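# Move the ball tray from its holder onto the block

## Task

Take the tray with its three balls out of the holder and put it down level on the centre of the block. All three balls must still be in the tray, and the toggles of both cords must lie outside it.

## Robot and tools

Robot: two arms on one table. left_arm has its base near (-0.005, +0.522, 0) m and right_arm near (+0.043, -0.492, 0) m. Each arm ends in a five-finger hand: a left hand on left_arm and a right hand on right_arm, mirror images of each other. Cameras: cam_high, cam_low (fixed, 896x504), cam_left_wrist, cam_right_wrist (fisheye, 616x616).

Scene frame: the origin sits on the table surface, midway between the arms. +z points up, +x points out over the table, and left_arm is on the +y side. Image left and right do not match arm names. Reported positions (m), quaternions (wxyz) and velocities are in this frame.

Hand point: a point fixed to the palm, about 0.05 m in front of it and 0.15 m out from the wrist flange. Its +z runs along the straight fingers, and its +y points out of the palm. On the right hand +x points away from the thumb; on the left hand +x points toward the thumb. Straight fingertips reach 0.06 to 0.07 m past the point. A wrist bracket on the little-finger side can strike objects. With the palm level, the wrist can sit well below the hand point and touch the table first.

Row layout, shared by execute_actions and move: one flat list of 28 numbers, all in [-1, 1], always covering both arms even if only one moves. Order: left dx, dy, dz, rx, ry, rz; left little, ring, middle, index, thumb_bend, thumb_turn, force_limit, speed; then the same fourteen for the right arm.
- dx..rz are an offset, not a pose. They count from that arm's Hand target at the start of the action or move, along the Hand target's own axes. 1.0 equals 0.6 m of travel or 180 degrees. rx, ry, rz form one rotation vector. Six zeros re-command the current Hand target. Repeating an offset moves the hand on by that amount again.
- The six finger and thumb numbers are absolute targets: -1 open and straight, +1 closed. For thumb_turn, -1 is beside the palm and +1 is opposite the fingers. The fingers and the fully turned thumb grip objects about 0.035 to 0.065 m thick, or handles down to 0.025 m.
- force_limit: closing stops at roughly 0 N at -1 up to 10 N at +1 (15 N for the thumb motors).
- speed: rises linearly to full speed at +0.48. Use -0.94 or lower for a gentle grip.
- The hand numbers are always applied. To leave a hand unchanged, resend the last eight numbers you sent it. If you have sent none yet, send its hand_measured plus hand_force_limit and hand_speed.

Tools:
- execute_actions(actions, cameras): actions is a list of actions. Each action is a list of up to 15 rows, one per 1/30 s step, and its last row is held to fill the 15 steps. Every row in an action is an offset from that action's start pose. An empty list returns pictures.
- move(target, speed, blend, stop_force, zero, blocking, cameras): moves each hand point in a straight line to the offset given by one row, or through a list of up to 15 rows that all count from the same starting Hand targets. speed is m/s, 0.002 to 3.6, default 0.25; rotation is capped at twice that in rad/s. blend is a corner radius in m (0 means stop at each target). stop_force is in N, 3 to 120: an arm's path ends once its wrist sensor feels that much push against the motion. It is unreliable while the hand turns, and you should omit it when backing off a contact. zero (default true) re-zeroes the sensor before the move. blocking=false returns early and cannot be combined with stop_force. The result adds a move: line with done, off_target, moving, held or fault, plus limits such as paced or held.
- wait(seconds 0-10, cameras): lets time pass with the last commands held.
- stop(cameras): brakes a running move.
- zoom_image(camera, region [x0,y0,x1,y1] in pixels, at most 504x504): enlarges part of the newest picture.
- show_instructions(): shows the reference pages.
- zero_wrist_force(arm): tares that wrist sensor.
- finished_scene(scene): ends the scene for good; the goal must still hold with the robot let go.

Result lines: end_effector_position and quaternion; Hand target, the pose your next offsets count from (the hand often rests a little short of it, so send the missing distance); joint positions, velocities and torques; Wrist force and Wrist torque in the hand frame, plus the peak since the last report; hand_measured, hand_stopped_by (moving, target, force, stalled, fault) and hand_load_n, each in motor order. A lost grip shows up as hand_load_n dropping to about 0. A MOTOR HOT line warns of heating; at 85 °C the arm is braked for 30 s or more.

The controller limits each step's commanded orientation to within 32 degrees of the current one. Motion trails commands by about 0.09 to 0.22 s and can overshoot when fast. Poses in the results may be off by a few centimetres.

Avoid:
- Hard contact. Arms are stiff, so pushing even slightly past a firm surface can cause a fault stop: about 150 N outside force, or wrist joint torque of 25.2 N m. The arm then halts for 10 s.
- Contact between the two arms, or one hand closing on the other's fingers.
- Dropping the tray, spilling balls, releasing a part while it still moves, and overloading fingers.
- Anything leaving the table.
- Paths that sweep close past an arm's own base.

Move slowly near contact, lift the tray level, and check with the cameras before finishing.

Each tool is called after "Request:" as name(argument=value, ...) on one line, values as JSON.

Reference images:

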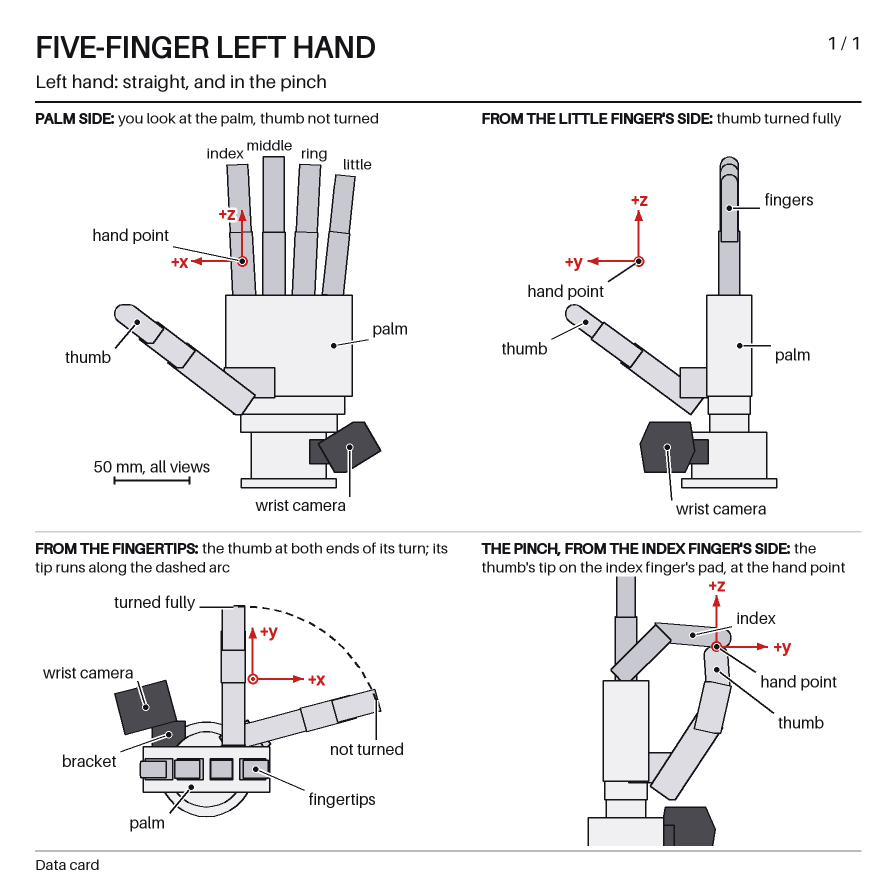

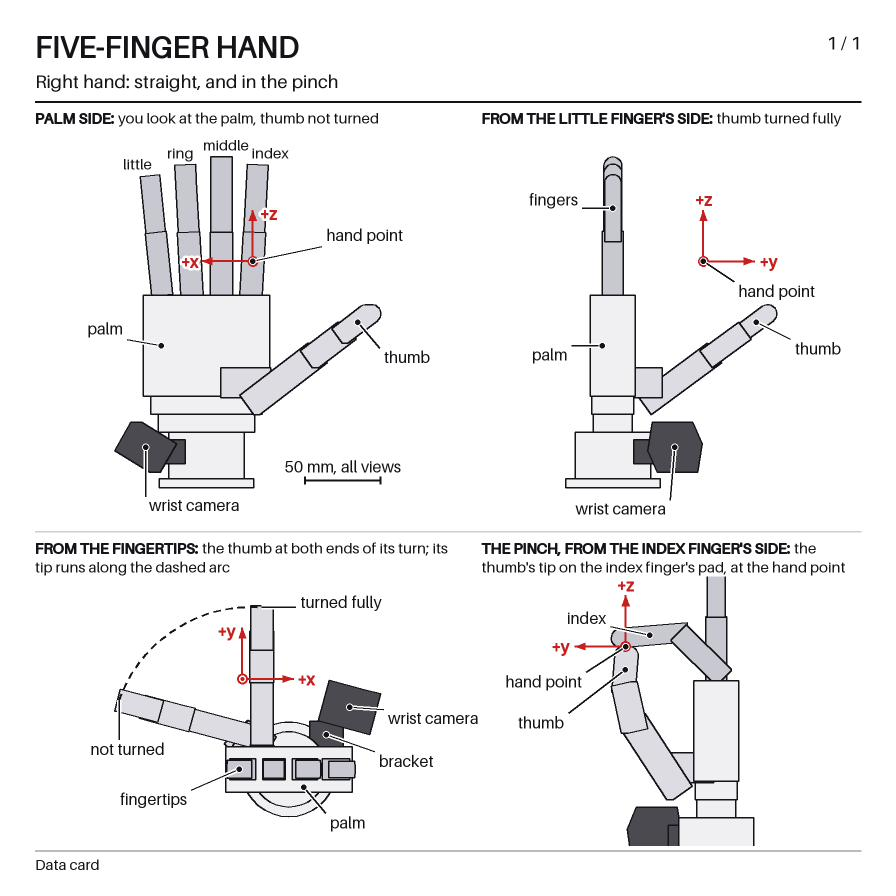

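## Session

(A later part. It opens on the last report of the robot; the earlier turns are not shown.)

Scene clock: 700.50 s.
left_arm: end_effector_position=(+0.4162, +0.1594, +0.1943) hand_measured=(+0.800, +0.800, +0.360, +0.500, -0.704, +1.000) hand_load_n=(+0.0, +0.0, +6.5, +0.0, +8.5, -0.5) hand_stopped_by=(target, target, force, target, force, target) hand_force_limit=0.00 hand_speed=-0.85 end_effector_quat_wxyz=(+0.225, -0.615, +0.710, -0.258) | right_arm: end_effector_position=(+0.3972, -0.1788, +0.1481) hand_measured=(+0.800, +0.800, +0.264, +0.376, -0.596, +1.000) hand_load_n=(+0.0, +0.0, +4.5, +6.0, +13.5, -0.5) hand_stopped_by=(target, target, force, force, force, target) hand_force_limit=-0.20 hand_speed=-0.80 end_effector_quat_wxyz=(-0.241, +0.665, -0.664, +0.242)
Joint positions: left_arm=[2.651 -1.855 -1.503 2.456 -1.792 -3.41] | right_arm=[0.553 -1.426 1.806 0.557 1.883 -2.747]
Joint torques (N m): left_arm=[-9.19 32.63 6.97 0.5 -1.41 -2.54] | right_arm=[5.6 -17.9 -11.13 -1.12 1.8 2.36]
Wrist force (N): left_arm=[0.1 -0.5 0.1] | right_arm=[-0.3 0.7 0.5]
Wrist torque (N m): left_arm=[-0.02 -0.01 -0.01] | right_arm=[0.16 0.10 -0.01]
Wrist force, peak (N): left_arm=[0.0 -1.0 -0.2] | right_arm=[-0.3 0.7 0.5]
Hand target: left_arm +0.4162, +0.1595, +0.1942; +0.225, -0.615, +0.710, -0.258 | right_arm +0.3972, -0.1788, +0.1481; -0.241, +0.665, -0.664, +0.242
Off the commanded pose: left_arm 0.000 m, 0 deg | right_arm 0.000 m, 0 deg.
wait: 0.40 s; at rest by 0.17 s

Request:
move(target=[0,-0.0043,-0.0051,0,0,0,0.8,0.8,0.45,0.5,0.3,1,0.0,-0.85,0,0,0,0,0,0,0.8,0.8,0.45,0.45,0.3,1,-0.2,-0.8], speed=0.03)

Request:
wait(seconds=0.4, cameras=["cam_high","cam_low"])

Request:
zoom_image(camera="cam_low", region=[290, 180, 450, 300])

Request:
zoom_image(camera="cam_high", region=[400, 160, 600, 310])

Scene clock: 709.03 s.
left_arm: end_effector_position=(+0.4162, +0.1595, +0.1983) hand_measured=(+0.800, +0.800, +0.360, +0.500, -0.704, +1.000) hand_load_n=(+0.0, +0.0, +6.5, +0.0, +8.5, +0.0) hand_stopped_by=(target, target, force, target, force, target) hand_force_limit=0.00 hand_speed=-0.85 end_effector_quat_wxyz=(+0.225, -0.615, +0.710, -0.258) | right_arm: end_effector_position=(+0.3972, -0.1788, +0.1481) hand_measured=(+0.800, +0.800, +0.264, +0.376, -0.596, +1.000) hand_load_n=(+0.0, +0.0, +4.5, +5.5, +13.5, -0.5) hand_stopped_by=(target, target, force, force, force, target) hand_force_limit=-0.20 hand_speed=-0.80 end_effector_quat_wxyz=(-0.241, +0.665, -0.664, +0.242)
Joint positions: left_arm=[2.651 -1.853 -1.495 2.446 -1.792 -3.41] | right_arm=[0.553 -1.426 1.806 0.557 1.883 -2.747]
Joint torques (N m): left_arm=[-9.09 37.08 21.71 -0.55 -1.39 -2.61] | right_arm=[4.25 -18.79 -11.67 -1.12 1.62 2.06]
Wrist force (N): left_arm=[0.1 -0.7 -0.3] | right_arm=[-0.2 0.5 -0.1]
Wrist torque (N m): left_arm=[0.00 -0.02 -0.01] | right_arm=[0.19 0.09 -0.01]
Wrist force, peak (N): left_arm=[-0.1 -1.0 -0.3] | right_arm=[-0.1 0.8 0.7]
Hand target: left_arm +0.4162, +0.1595, +0.1982; +0.225, -0.615, +0.710, -0.258 | right_arm +0.3972, -0.1788, +0.1481; -0.241, +0.665, -0.664, +0.242
Off the commanded pose: left_arm 0.000 m, 0 deg | right_arm 0.000 m, 0 deg.
move: done

Scene clock: 709.43 s.
left_arm: end_effector_position=(+0.4162, +0.1594, +0.1983) hand_measured=(+0.800, +0.800, +0.360, +0.500, -0.704, +1.000) hand_load_n=(+0.0, +0.0, +6.5, +0.0, +9.0, +0.0) hand_stopped_by=(target, target, force, target, force, target) hand_force_limit=0.00 hand_speed=-0.85 end_effector_quat_wxyz=(+0.225, -0.615, +0.710, -0.258) | right_arm: end_effector_position=(+0.3972, -0.1788, +0.1481) hand_measured=(+0.800, +0.800, +0.264, +0.376, -0.596, +1.000) hand_load_n=(+0.0, +0.0, +4.5, +5.5, +13.5, -0.5) hand_stopped_by=(target, target, force, force, force, target) hand_force_limit=-0.20 hand_speed=-0.80 end_effector_quat_wxyz=(-0.241, +0.665, -0.664, +0.242)
Joint positions: left_arm=[2.651 -1.853 -1.495 2.446 -1.792 -3.41] | right_arm=[0.553 -1.426 1.806 0.557 1.883 -2.747]
Joint torques (N m): left_arm=[-8.95 33.08 6.22 0.61 -1.42 -2.67] | right_arm=[4.41 -19.37 -10.99 -1.15 1.68 1.97]
Wrist force (N): left_arm=[0.1 -0.4 -0.2] | right_arm=[0.0 0.3 0.5]
Wrist torque (N m): left_arm=[0.02 -0.02 -0.02] | right_arm=[0.11 0.05 0.00]
Wrist force, peak (N): left_arm=[0.0 -0.8 -0.3] | right_arm=[0.0 0.8 0.4]
Hand target: left_arm +0.4162, +0.1595, +0.1982; +0.225, -0.615, +0.710, -0.258 | right_arm +0.3972, -0.1788, +0.1481; -0.241, +0.665, -0.664, +0.242
Off the commanded pose: left_arm 0.000 m, 0 deg | right_arm 0.000 m, 0 deg.
wait: 0.40 s; at rest by 0.17 s
Images, in order (width x height): cam_high 896x504, cam_low 896x504.

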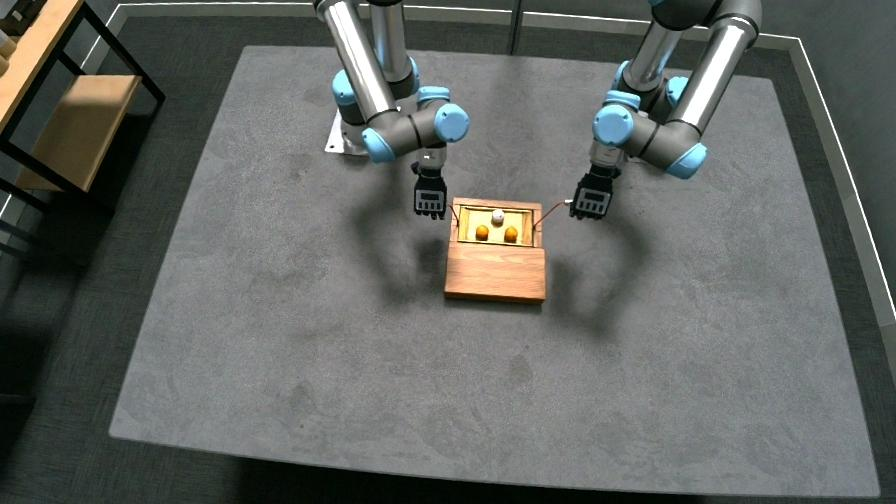

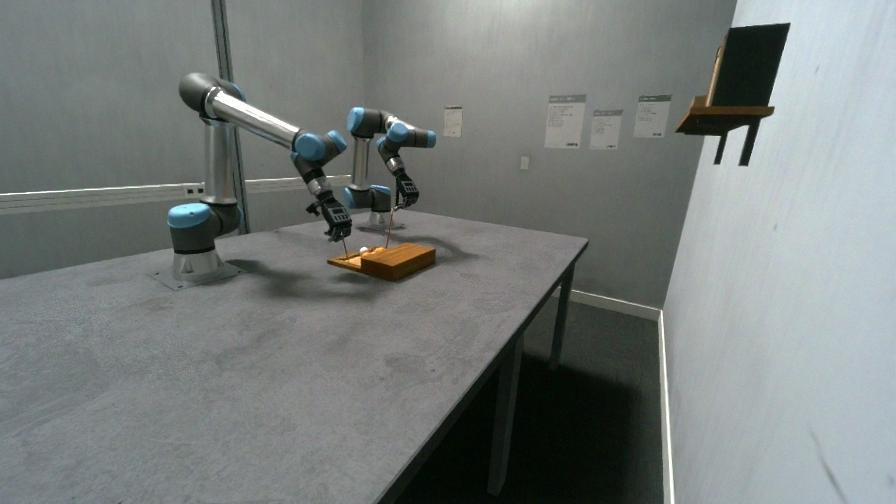

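Scaled by 3.150 from the camera's 896x504 image, which has a finer 1280x720 frame.

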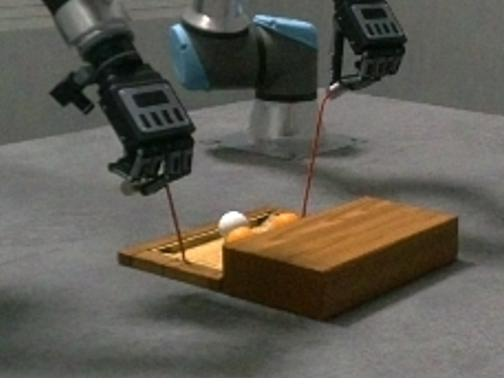

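Scaled by 2.520 from the camera's 896x504 image, which has a finer 1280x720 frame.

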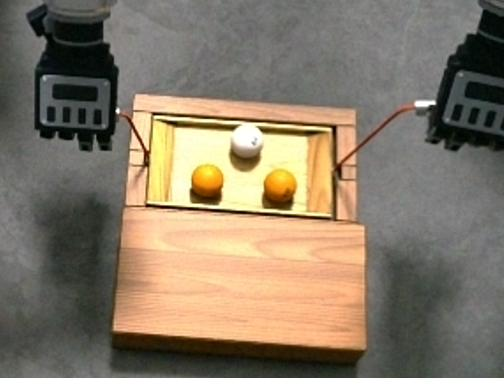

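Request:
move(target=[0,-0.0054,-0.0064,0,0,0,0.8,0.8,0.45,0.5,0.3,1,0.0,-0.85,0,0,0,0,0,0,0.8,0.8,0.45,0.45,0.3,1,-0.2,-0.8], speed=0.03)

Request:
wait(seconds=0.4, cameras=["cam_high","cam_low"])

Request:
zoom_image(camera="cam_high", region=[400, 160, 600, 310])

Scene clock: 719.83 s.
left_arm: end_effector_position=(+0.4162, +0.1594, +0.2034) hand_measured=(+0.800, +0.800, +0.360, +0.500, -0.704, +1.000) hand_load_n=(+0.0, +0.0, +6.5, +0.0, +8.5, +0.0) hand_stopped_by=(target, target, force, target, force, target) hand_force_limit=0.00 hand_speed=-0.85 end_effector_quat_wxyz=(+0.225, -0.615, +0.710, -0.258) | right_arm: end_effector_position=(+0.3972, -0.1788, +0.1481) hand_measured=(+0.800, +0.800, +0.264, +0.376, -0.596, +1.000) hand_load_n=(+0.0, +0.0, +4.5, +6.0, +13.5, +0.0) hand_stopped_by=(target, target, force, force, force, target) hand_force_limit=-0.20 hand_speed=-0.80 end_effector_quat_wxyz=(-0.241, +0.665, -0.664, +0.242)
Joint positions: left_arm=[2.651 -1.851 -1.485 2.433 -1.792 -3.41] | right_arm=[0.553 -1.426 1.806 0.557 1.883 -2.747]
Joint torques (N m): left_arm=[-9.54 36.23 19.21 -0.08 -1.33 -2.65] | right_arm=[3.08 -20.67 -11.33 -1.08 1.43 1.67]
Wrist force (N): left_arm=[0.1 -0.6 -0.3] | right_arm=[0.1 0.1 0.1]
Wrist torque (N m): left_arm=[0.00 -0.03 -0.01] | right_arm=[0.12 0.05 0.00]
Wrist force, peak (N): left_arm=[-0.1 -0.9 -0.2] | right_arm=[-0.3 0.9 0.8]
Hand target: left_arm +0.4162, +0.1594, +0.2033; +0.225, -0.615, +0.710, -0.258 | right_arm +0.3972, -0.1788, +0.1481; -0.241, +0.665, -0.664, +0.242
Off the commanded pose: left_arm 0.000 m, 0 deg | right_arm 0.000 m, 0 deg.
move: done

Scene clock: 720.23 s.
left_arm: end_effector_position=(+0.4162, +0.1594, +0.2033) hand_measured=(+0.800, +0.800, +0.360, +0.500, -0.704, +1.000) hand_load_n=(+0.0, +0.0, +6.5, +0.0, +8.0, +0.0) hand_stopped_by=(target, target, force, target, force, target) hand_force_limit=0.00 hand_speed=-0.85 end_effector_quat_wxyz=(+0.225, -0.615, +0.710, -0.258) | right_arm: end_effector_position=(+0.3972, -0.1788, +0.1481) hand_measured=(+0.800, +0.800, +0.264, +0.376, -0.596, +1.000) hand_load_n=(+0.0, +0.0, +4.5, +6.0, +13.5, +0.0) hand_stopped_by=(target, target, force, force, force, target) hand_force_limit=-0.20 hand_speed=-0.80 end_effector_quat_wxyz=(-0.241, +0.665, -0.664, +0.242)
Joint positions: left_arm=[2.651 -1.851 -1.485 2.433 -1.792 -3.41] | right_arm=[0.553 -1.426 1.806 0.557 1.883 -2.747]
Joint torques (N m): left_arm=[-9.49 31.92 4.67 0.43 -1.3 -2.58] | right_arm=[2.85 -20.75 -11.26 -1.06 1.44 1.56]
Wrist force (N): left_arm=[0.2 -0.7 -0.4] | right_arm=[-0.2 0.0 0.1]
Wrist torque (N m): left_arm=[-0.01 -0.05 0.00] | right_arm=[0.12 0.10 -0.03]
Wrist force, peak (N): left_arm=[0.3 -0.8 -0.1] | right_arm=[-0.2 0.6 0.5]
Hand target: left_arm +0.4162, +0.1594, +0.2033; +0.225, -0.615, +0.710, -0.258 | right_arm +0.3972, -0.1788, +0.1481; -0.241, +0.665, -0.664, +0.242
Off the commanded pose: left_arm 0.000 m, 0 deg | right_arm 0.000 m, 0 deg.
wait: 0.40 s; at rest by 0.17 s
Images, in order (width x height): cam_high 896x504, cam_low 896x504.

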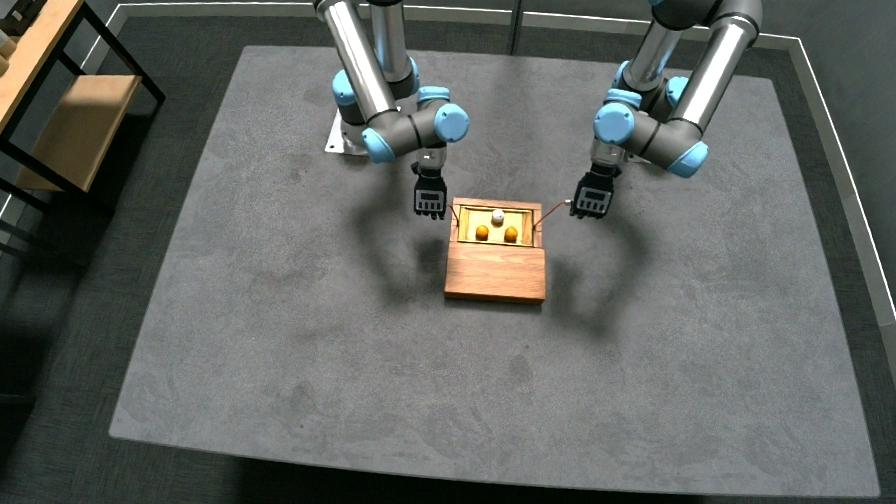

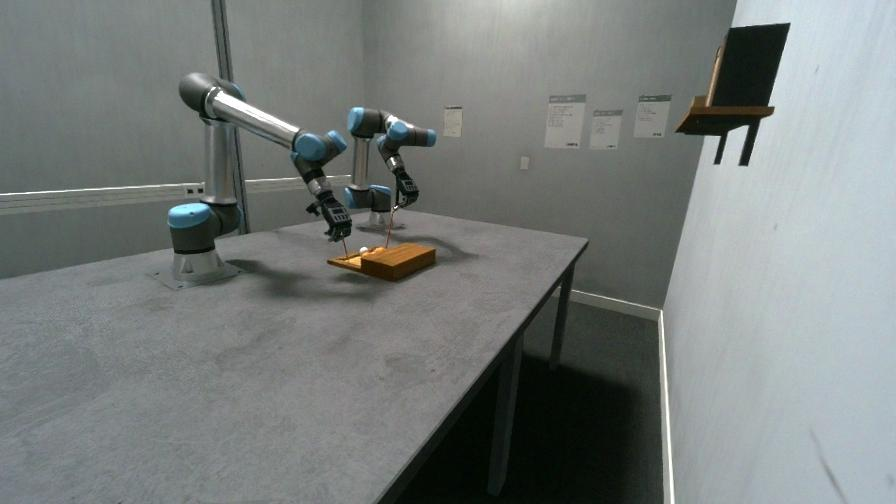

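Scaled by 2.520 from the camera's 896x504 image, which has a finer 1280x720 frame.

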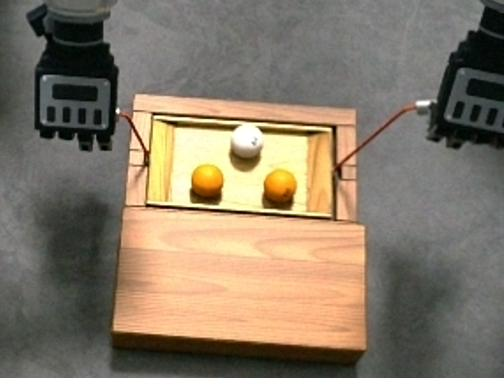

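Request:
zoom_image(camera="cam_high", region=[520, 185, 620, 255])

Request:
zoom_image(camera="cam_low", region=[320, 190, 420, 270])

Scaled by 5.040 from the camera's 896x504 image, which has a finer 1280x720 frame.

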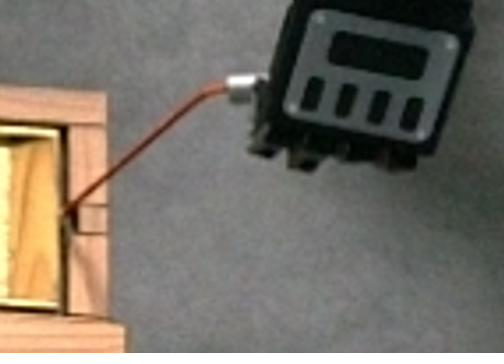

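Scaled by 5.040 from the camera's 896x504 image, which has a finer 1280x720 frame.

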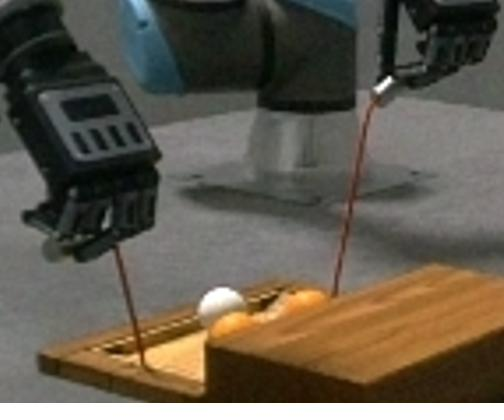

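Request:
move(target=[0,-0.0107,-0.0128,0,0,0,0.8,0.8,0.45,0.5,0.3,1,0.0,-0.85,0,0,0,0,0,0,0.8,0.8,0.45,0.45,0.3,1,-0.2,-0.8], speed=0.03)

Request:
wait(seconds=0.4, cameras=["cam_high","cam_low","cam_left_wrist"])

Request:
zoom_image(camera="cam_high", region=[520, 185, 620, 255])

Request:
zoom_image(camera="cam_low", region=[320, 190, 420, 270])

Scene clock: 743.43 s.
left_arm: end_effector_position=(+0.4162, +0.1594, +0.2135) hand_measured=(+0.800, +0.800, +0.360, +0.500, -0.704, +1.000) hand_load_n=(+0.0, +0.0, +7.0, +0.0, +8.0, +0.5) hand_stopped_by=(target, target, force, target, force, target) hand_force_limit=0.00 hand_speed=-0.85 end_effector_quat_wxyz=(+0.225, -0.615, +0.710, -0.258) | right_arm: end_effector_position=(+0.3972, -0.1788, +0.1481) hand_measured=(+0.800, +0.800, +0.264, +0.376, -0.596, +1.000) hand_load_n=(+0.0, +0.0, +4.5, +6.0, +13.5, -0.5) hand_stopped_by=(target, target, force, force, force, target) hand_force_limit=-0.20 hand_speed=-0.80 end_effector_quat_wxyz=(-0.241, +0.665, -0.664, +0.242)
Joint positions: left_arm=[2.651 -1.846 -1.464 2.408 -1.792 -3.41] | right_arm=[0.553 -1.426 1.806 0.557 1.883 -2.747]
Joint torques (N m): left_arm=[-10.02 32.2 6.77 0.38 -1.63 -2.57] | right_arm=[2.31 -22.06 -12.03 -1.07 1.29 1.27]
Wrist force (N): left_arm=[0.3 -0.6 0.2] | right_arm=[0.0 0.4 0.2]
Wrist torque (N m): left_arm=[-0.03 -0.02 0.01] | right_arm=[0.17 0.07 0.00]
Wrist force, peak (N): left_arm=[0.3 -0.8 -0.1] | right_arm=[0.0 1.0 0.7]
Hand target: left_arm +0.4162, +0.1594, +0.2133; +0.225, -0.615, +0.710, -0.258 | right_arm +0.3972, -0.1788, +0.1481; -0.241, +0.665, -0.664, +0.242
Off the commanded pose: left_arm 0.000 m, 0 deg | right_arm 0.000 m, 0 deg.
move: done

Scene clock: 743.83 s.
left_arm: end_effector_position=(+0.4162, +0.1594, +0.2133) hand_measured=(+0.800, +0.800, +0.360, +0.500, -0.704, +1.000) hand_load_n=(+0.0, +0.0, +6.5, +0.0, +8.0, +0.5) hand_stopped_by=(target, target, force, target, force, target) hand_force_limit=0.00 hand_speed=-0.85 end_effector_quat_wxyz=(+0.225, -0.615, +0.710, -0.258) | right_arm: end_effector_position=(+0.3972, -0.1788, +0.1481) hand_measured=(+0.800, +0.800, +0.264, +0.376, -0.596, +1.000) hand_load_n=(+0.0, +0.0, +4.5, +6.0, +13.5, -0.5) hand_stopped_by=(target, target, force, force, force, target) hand_force_limit=-0.20 hand_speed=-0.80 end_effector_quat_wxyz=(-0.241, +0.665, -0.664, +0.242)
Joint positions: left_arm=[2.651 -1.846 -1.465 2.409 -1.792 -3.41] | right_arm=[0.553 -1.426 1.806 0.557 1.883 -2.747]
Joint torques (N m): left_arm=[-9.05 25.08 4.45 0.5 -1.49 -2.56] | right_arm=[1.62 -22.19 -11.87 -1.12 1.25 1.3]
Wrist force (N): left_arm=[0.2 -0.6 -0.1] | right_arm=[0.2 0.3 0.4]
Wrist torque (N m): left_arm=[-0.01 -0.02 0.00] | right_arm=[0.14 0.03 0.00]
Wrist force, peak (N): left_arm=[0.5 -0.4 0.1] | right_arm=[-0.2 0.8 0.5]
Hand target: left_arm +0.4162, +0.1594, +0.2133; +0.225, -0.615, +0.710, -0.258 | right_arm +0.3972, -0.1788, +0.1481; -0.241, +0.665, -0.664, +0.242
Off the commanded pose: left_arm 0.000 m, 0 deg | right_arm 0.000 m, 0 deg.
wait: 0.40 s; at rest by 0.17 s
camera_calibration:
cam_left_wrist: T_world_to_cam=[[0.682327, -0.3486, 0.642579, -0.367867], [-0.628208, -0.729134, 0.271511, 0.321629], [0.373877, -0.588933, -0.716501, 0.204682], [0, 0, 0, 1]] pos_world=[0.376529, 0.226816, 0.295713]
Images, in order (width x height): cam_high 896x504, cam_low 896x504, cam_left_wrist 616x616.

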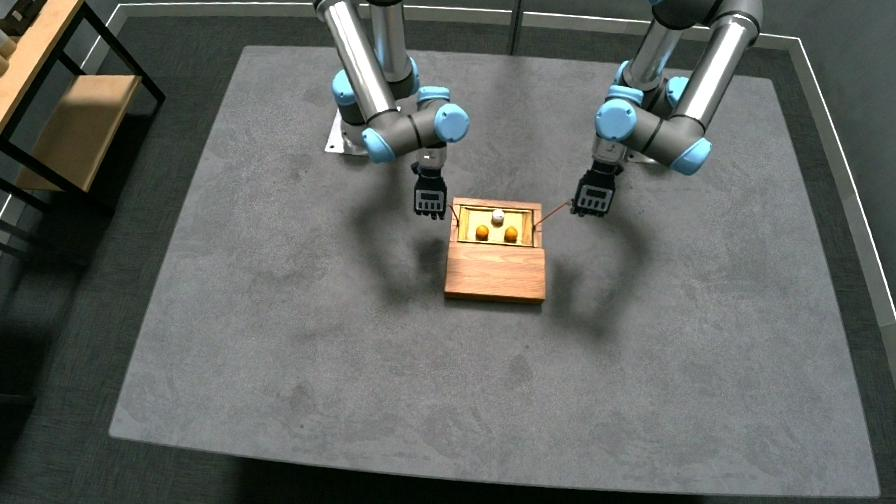

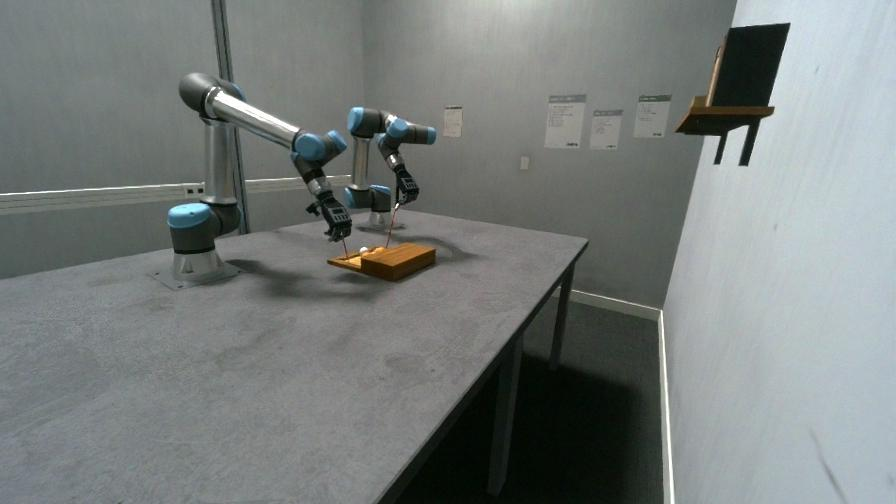

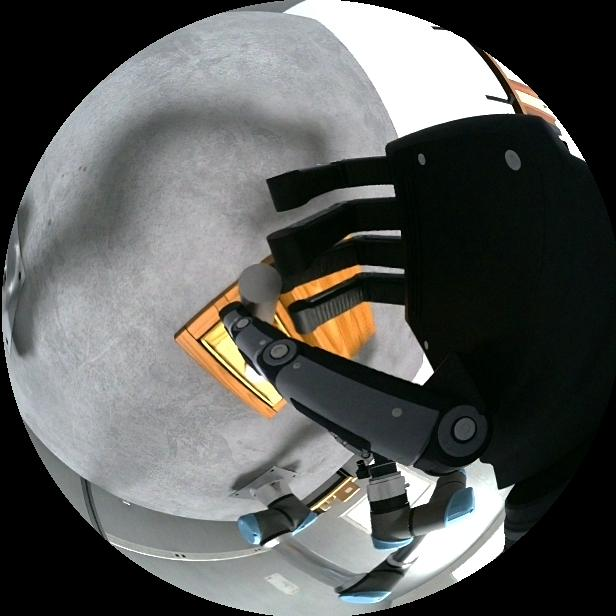

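Scaled by 5.040 from the camera's 896x504 image, which has a finer 1280x720 frame.

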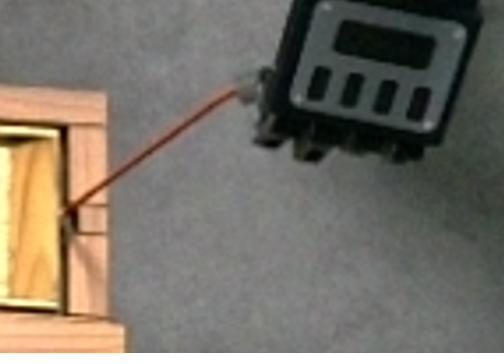

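Scaled by 5.040 from the camera's 896x504 image, which has a finer 1280x720 frame.

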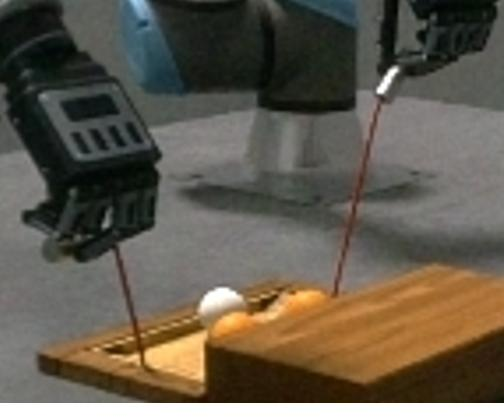

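Request:
move(target=[[0,-0.0043,-0.0051,0,0,0,0.8,0.8,0.45,0.5,0.3,1,0.0,-0.85,0,0,0,0,0,0,0.8,0.8,0.45,0.45,0.3,1,-0.2,-0.8],[0,-0.0193,-0.023,0,0,0,0.8,0.8,0.45,0.5,0.3,1,0.0,-0.85,0,-0.015,-0.0179,0,0,0,0.8,0.8,0.45,0.45,0.3,1,-0.2,-0.8]], speed=0.03)

Request:
wait(seconds=0.4, cameras=["cam_high","cam_low"])

Request:
zoom_image(camera="cam_high", region=[400, 160, 600, 310])

Request:
zoom_image(camera="cam_low", region=[320, 190, 440, 290])

Scene clock: 756.40 s.
left_arm: end_effector_position=(+0.4162, +0.1594, +0.2315) hand_measured=(+0.800, +0.800, +0.360, +0.500, -0.704, +1.000) hand_load_n=(+0.0, +0.0, +6.5, +0.0, +7.5, +0.5) hand_stopped_by=(target, target, force, target, force, target) hand_force_limit=0.00 hand_speed=-0.85 end_effector_quat_wxyz=(+0.225, -0.615, +0.710, -0.258) | right_arm: end_effector_position=(+0.3972, -0.1787, +0.1623) hand_measured=(+0.800, +0.800, +0.264, +0.376, -0.596, +1.000) hand_load_n=(+0.0, +0.0, +4.5, +5.5, +13.5, +0.0) hand_stopped_by=(target, target, force, force, force, target) hand_force_limit=-0.20 hand_speed=-0.80 end_effector_quat_wxyz=(-0.242, +0.665, -0.664, +0.242)
Joint positions: left_arm=[2.651 -1.84 -1.426 2.364 -1.792 -3.41] | right_arm=[0.553 -1.438 1.781 0.593 1.883 -2.747]
Joint torques (N m): left_arm=[-9.32 29.46 5.6 0.51 -1.77 -2.54] | right_arm=[5.22 -20.2 -12.64 -1.19 1.46 1.43]
Wrist force (N): left_arm=[0.3 0.1 0.5] | right_arm=[0.2 0.5 0.3]
Wrist torque (N m): left_arm=[0.03 -0.01 -0.01] | right_arm=[0.15 0.02 0.02]
Wrist force, peak (N): left_arm=[0.5 0.3 0.9] | right_arm=[-0.1 1.0 0.5]
Hand target: left_arm +0.4162, +0.1594, +0.2313; +0.225, -0.615, +0.710, -0.258 | right_arm +0.3972, -0.1788, +0.1621; -0.241, +0.665, -0.664, +0.242
Off the commanded pose: left_arm 0.000 m, 0 deg | right_arm 0.000 m, 0 deg.
move: done

Scene clock: 756.80 s.
left_arm: end_effector_position=(+0.4162, +0.1594, +0.2313) hand_measured=(+0.800, +0.800, +0.360, +0.500, -0.704, +1.000) hand_load_n=(+0.0, +0.0, +6.5, +0.0, +7.5, +1.0) hand_stopped_by=(target, target, force, target, force, target) hand_force_limit=0.00 hand_speed=-0.85 end_effector_quat_wxyz=(+0.225, -0.615, +0.710, -0.258) | right_arm: end_effector_position=(+0.3972, -0.1788, +0.1621) hand_measured=(+0.800, +0.800, +0.264, +0.376, -0.596, +1.000) hand_load_n=(+0.0, +0.0, +4.5, +5.5, +14.0, +0.0) hand_stopped_by=(target, target, force, force, force, target) hand_force_limit=-0.20 hand_speed=-0.80 end_effector_quat_wxyz=(-0.241, +0.665, -0.664, +0.242)
Joint positions: left_arm=[2.651 -1.84 -1.426 2.364 -1.792 -3.41] | right_arm=[0.553 -1.438 1.782 0.593 1.883 -2.747]
Joint torques (N m): left_arm=[-9.11 24.6 4.99 0.4 -1.82 -2.6] | right_arm=[6.95 -17.36 -11.01 -1.13 1.87 2.1]
Wrist force (N): left_arm=[0.6 -0.1 0.7] | right_arm=[-0.3 0.7 0.2]
Wrist torque (N m): left_arm=[-0.02 -0.04 0.02] | right_arm=[0.17 0.11 -0.01]
Wrist force, peak (N): left_arm=[0.6 0.0 0.8] | right_arm=[-0.3 0.7 0.4]
Hand target: left_arm +0.4162, +0.1594, +0.2313; +0.225, -0.615, +0.710, -0.258 | right_arm +0.3972, -0.1788, +0.1621; -0.241, +0.665, -0.664, +0.242
Off the commanded pose: left_arm 0.000 m, 0 deg | right_arm 0.000 m, 0 deg.
wait: 0.40 s; at rest by 0.17 s
Images, in order (width x height): cam_high 896x504, cam_low 896x504.

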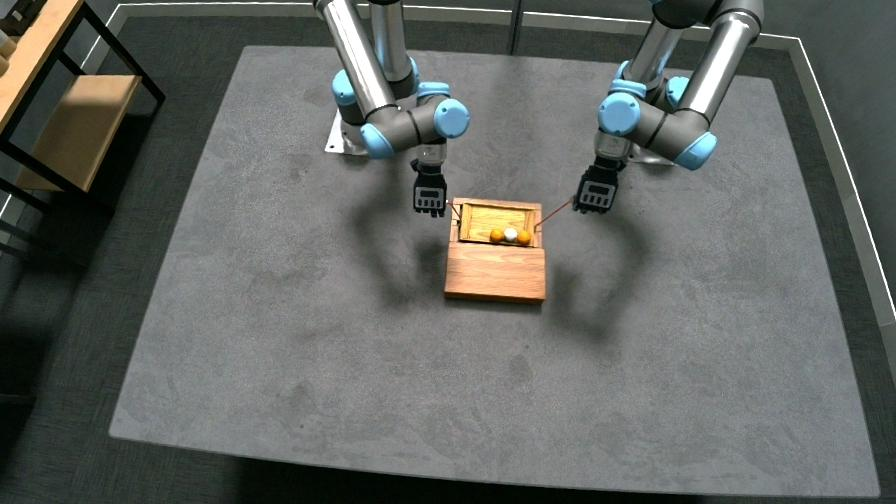

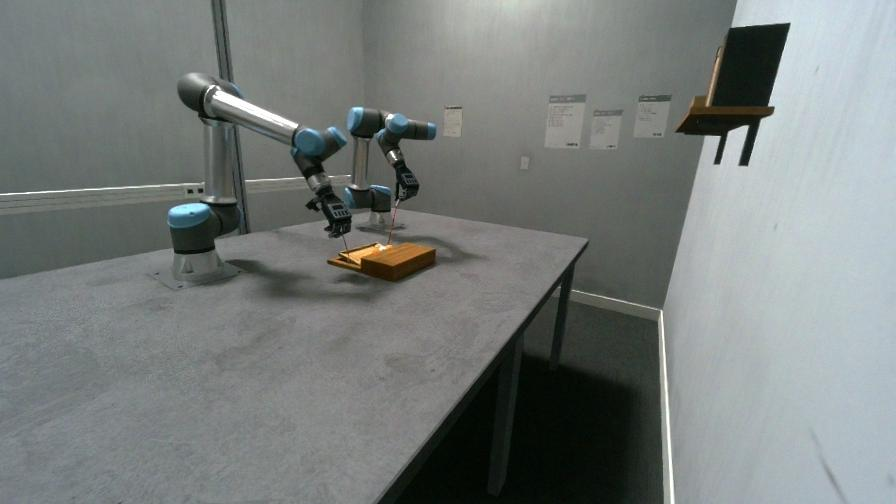

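Scaled by 2.520 from the camera's 896x504 image, which has a finer 1280x720 frame.

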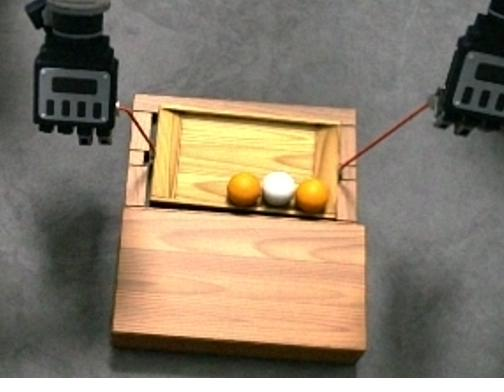

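Scaled by 4.200 from the camera's 896x504 image, which has a finer 1280x720 frame.

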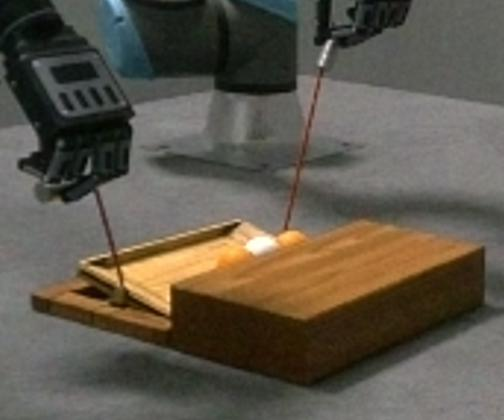

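Request:
wait(seconds=0.1, cameras=["all"])

Request:
zoom_image(camera="cam_right_wrist", region=[200, 230, 480, 510])

Request:
zoom_image(camera="cam_left_wrist", region=[150, 230, 400, 480])

Request:
zoom_image(camera="cam_high", region=[440, 190, 560, 260])

Request:
zoom_image(camera="cam_low", region=[320, 230, 400, 290])

Scene clock: 785.50 s.
left_arm: end_effector_position=(+0.4162, +0.1594, +0.2313) hand_measured=(+0.800, +0.800, +0.360, +0.500, -0.704, +1.000) hand_load_n=(+0.0, +0.0, +6.5, +0.0, +7.5, +1.0) hand_stopped_by=(target, target, force, target, force, target) hand_force_limit=0.00 hand_speed=-0.85 end_effector_quat_wxyz=(+0.225, -0.615, +0.710, -0.258) | right_arm: end_effector_position=(+0.3972, -0.1788, +0.1621) hand_measured=(+0.800, +0.800, +0.264, +0.376, -0.596, +1.000) hand_load_n=(+0.0, +0.0, +4.5, +6.0, +14.0, +0.0) hand_stopped_by=(target, target, force, force, force, target) hand_force_limit=-0.20 hand_speed=-0.80 end_effector_quat_wxyz=(-0.241, +0.665, -0.664, +0.242)
Joint positions: left_arm=[2.651 -1.84 -1.426 2.364 -1.792 -3.41] | right_arm=[0.553 -1.438 1.782 0.593 1.883 -2.747]
Joint torques (N m): left_arm=[-7.01 24.93 6.13 0.36 -1.58 -1.57] | right_arm=[6.48 -17.28 -11.16 -0.99 1.99 2.54]
Wrist force (N): left_arm=[0.4 -0.6 0.4] | right_arm=[0.0 0.1 0.3]
Wrist torque (N m): left_arm=[-0.04 0.00 0.01] | right_arm=[0.11 0.05 0.00]
Wrist force, peak (N): left_arm=[0.5 -0.1 1.0] | right_arm=[-0.3 0.9 0.6]
Hand target: left_arm +0.4162, +0.1594, +0.2313; +0.225, -0.615, +0.710, -0.258 | right_arm +0.3972, -0.1788, +0.1621; -0.241, +0.665, -0.664, +0.242
Off the commanded pose: left_arm 0.000 m, 0 deg | right_arm 0.000 m, 0 deg.
wait: 0.10 s; at rest from the start
camera_calibration:
cam_left_wrist: T_world_to_cam=[[0.682364, -0.348658, 0.642508, -0.379347], [-0.628171, -0.729193, 0.271439, 0.316791], [0.373873, -0.588825, -0.716592, 0.217514], [0, 0, 0, 1]] pos_world=[0.376529, 0.226817, 0.313613]
cam_right_wrist: T_world_to_cam=[[-0.734934, -0.234513, -0.636298, 0.356044], [-0.485857, 0.836679, 0.252807, 0.30542], [0.473091, 0.494946, -0.728844, 0.136289], [0, 0, 0, 1]] pos_world=[0.345583, -0.239498, 0.248671]

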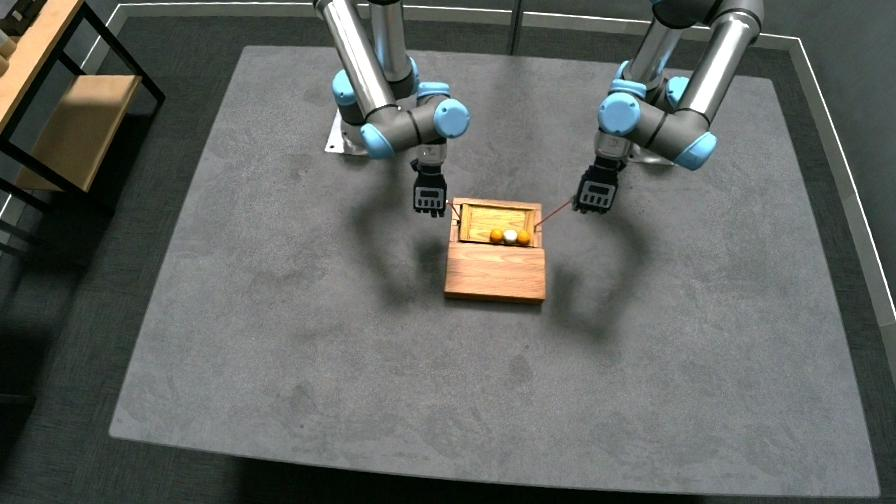

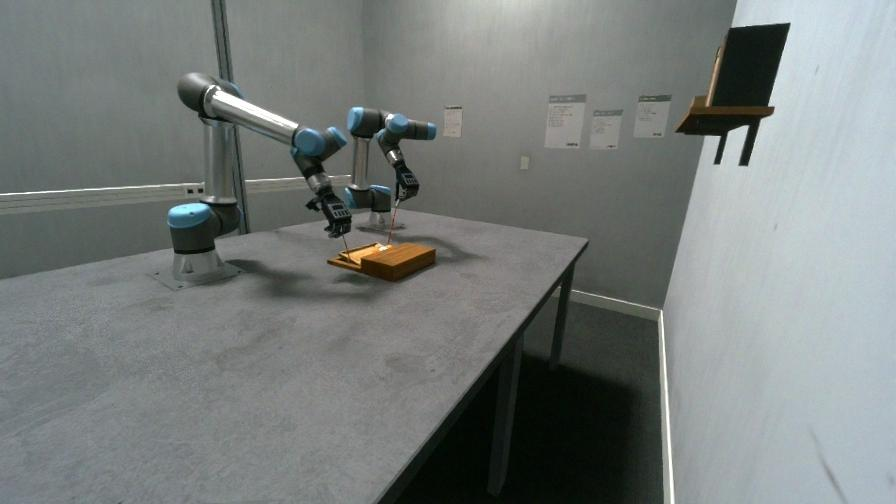

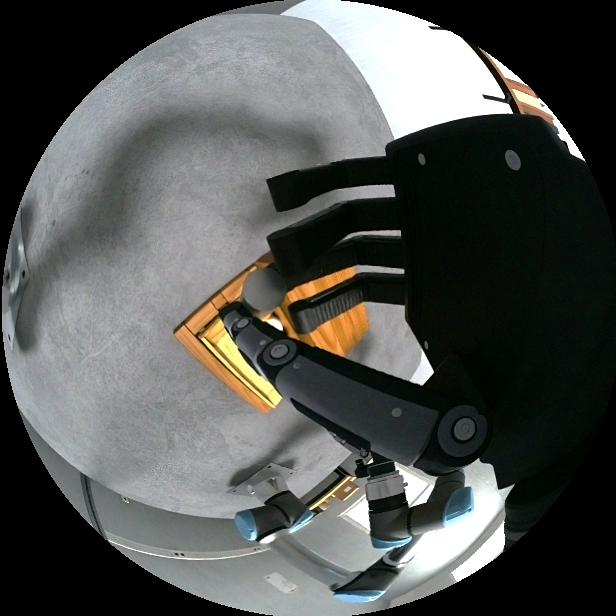

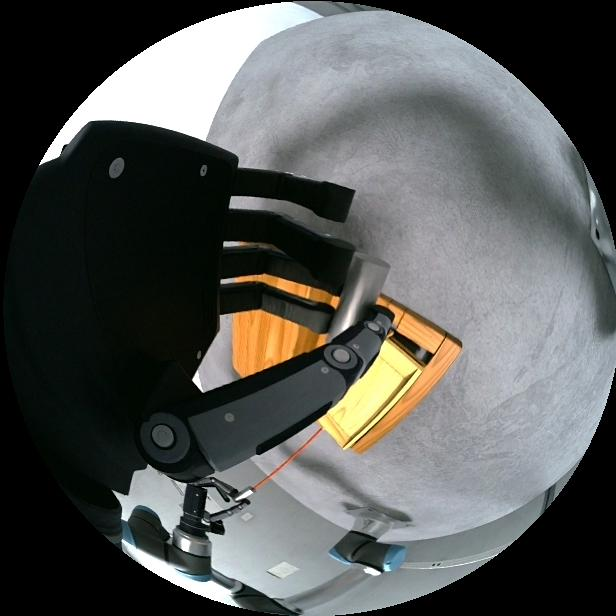

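Scaled by 1.800 from the camera's 616x616 image, which has a finer 880x880 frame.

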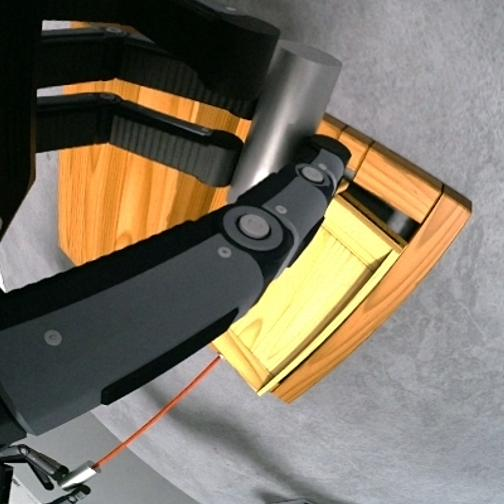

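Scaled by 2.016 from the camera's 616x616 image, which has a finer 880x880 frame.

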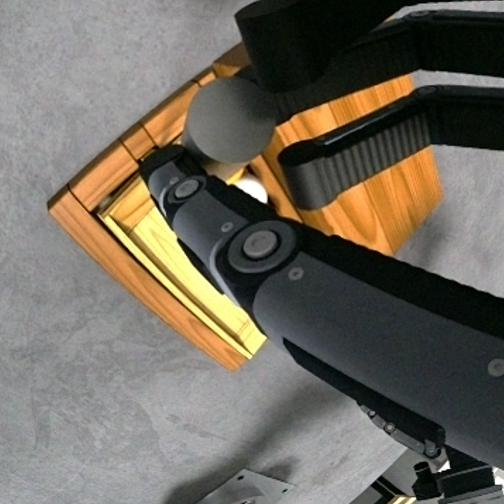

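Scaled by 4.200 from the camera's 896x504 image, which has a finer 1280x720 frame.

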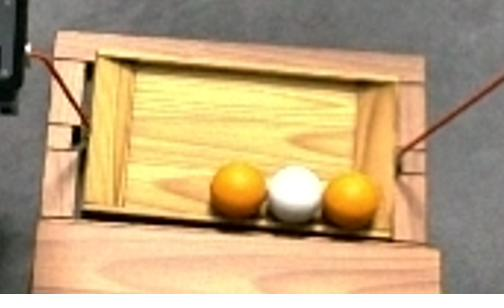

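Scaled by 6.300 from the camera's 896x504 image, which has a finer 1280x720 frame.

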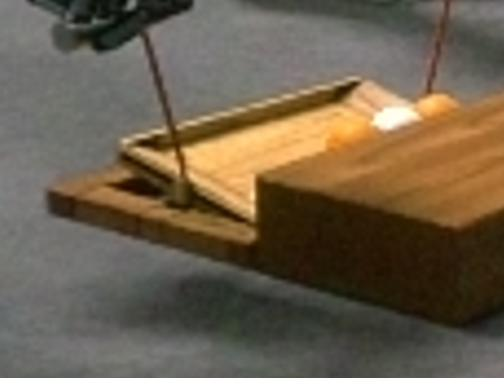

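Request:
move(target=[0,-0.015,-0.0179,0,0,0,0.8,0.8,0.45,0.5,0.3,1,0.0,-0.85,0,-0.015,-0.0179,0,0,0,0.8,0.8,0.45,0.45,0.3,1,-0.2,-0.8], speed=0.03, cameras=["cam_high","cam_low"])

Request:
zoom_image(camera="cam_high", region=[440, 190, 560, 260])

Request:
zoom_image(camera="cam_low", region=[320, 230, 400, 290])

Scene clock: 850.73 s.
left_arm: end_effector_position=(+0.4162, +0.1594, +0.2455) hand_measured=(+0.800, +0.800, +0.360, +0.500, -0.704, +1.000) hand_load_n=(+0.0, +0.0, +6.5, +0.0, +7.5, +1.0) hand_stopped_by=(target, target, force, target, force, target) hand_force_limit=0.00 hand_speed=-0.85 end_effector_quat_wxyz=(+0.225, -0.615, +0.710, -0.258) end_effector_velocity=(+0.000, +0.000, -0.002) end_effector_angular_velocity=(+0.000, +0.001, +0.000) | right_arm: end_effector_position=(+0.3972, -0.1787, +0.1763) hand_measured=(+0.800, +0.800, +0.264, +0.376, -0.596, +1.000) hand_load_n=(+0.0, +0.0, +4.5, +5.5, +13.5, +0.0) hand_stopped_by=(target, target, force, force, force, target) hand_force_limit=-0.20 hand_speed=-0.80 end_effector_quat_wxyz=(-0.242, +0.665, -0.664, +0.242)
Joint positions: left_arm=[2.651 -1.836 -1.395 2.329 -1.792 -3.41] | right_arm=[0.553 -1.449 1.756 0.63 1.883 -2.747]
Joint velocities: left_arm=[0 -0.001 -0.005 0.004 0 0] | right_arm=[within noise]
Joint torques (N m): left_arm=[-9.41 31.19 7.04 0.62 -1.8 -2.63] | right_arm=[6.68 -21.23 -12.17 -1.37 2.07 2.84]
Wrist force (N): left_arm=[0.5 -0.1 0.6] | right_arm=[-0.1 0.6 0.4]
Wrist torque (N m): left_arm=[0.00 -0.03 0.01] | right_arm=[0.16 0.04 0.02]
Wrist force, peak (N): left_arm=[0.6 0.1 0.9] | right_arm=[-0.2 1.1 0.7]
Hand target: left_arm +0.4161, +0.1594, +0.2453; +0.225, -0.615, +0.710, -0.258 | right_arm +0.3972, -0.1788, +0.1761; -0.241, +0.665, -0.664, +0.242
Off the commanded pose: left_arm 0.000 m, 0 deg | right_arm 0.000 m, 0 deg.
move: done
Images, in order (width x height): cam_high 896x504, cam_low 896x504.

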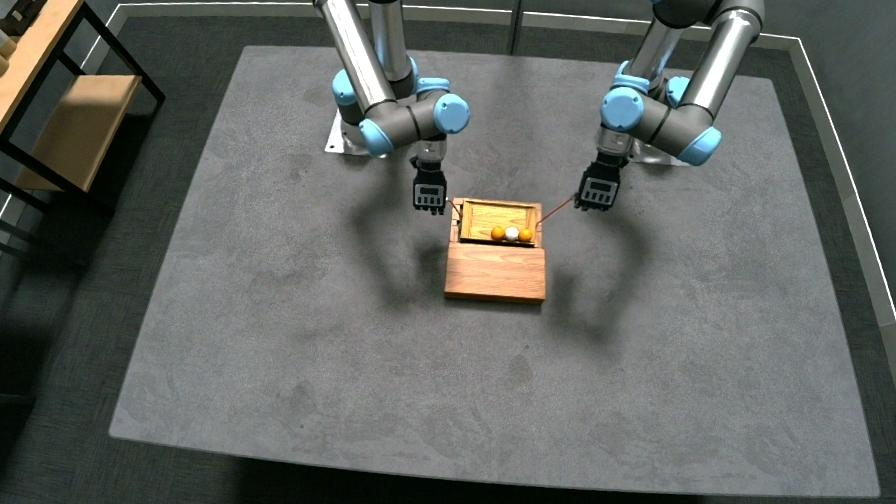

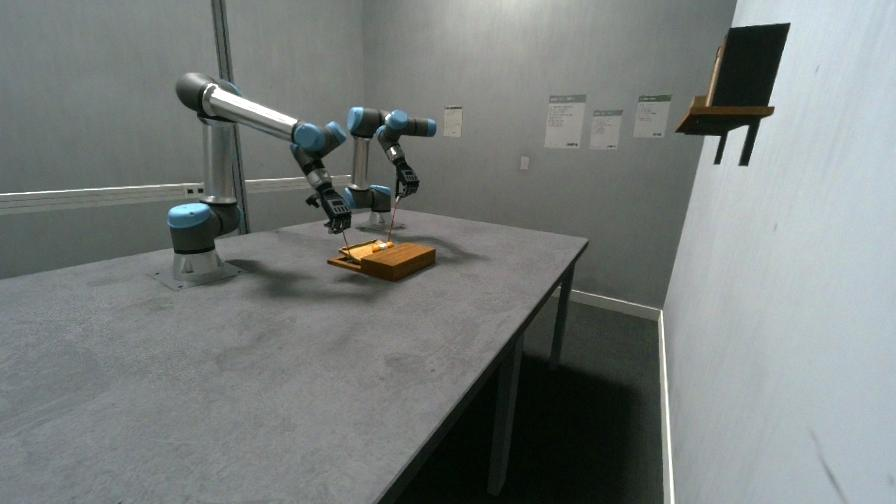

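Scaled by 4.200 from the camera's 896x504 image, which has a finer 1280x720 frame.

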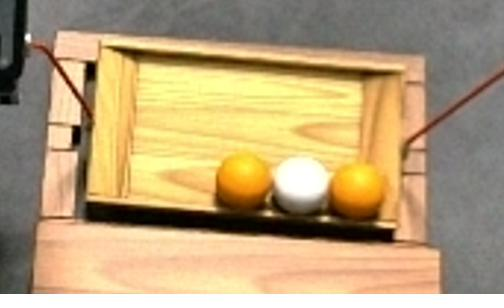

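Scaled by 6.300 from the camera's 896x504 image, which has a finer 1280x720 frame.

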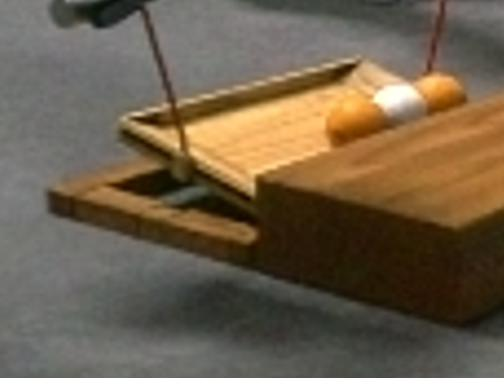

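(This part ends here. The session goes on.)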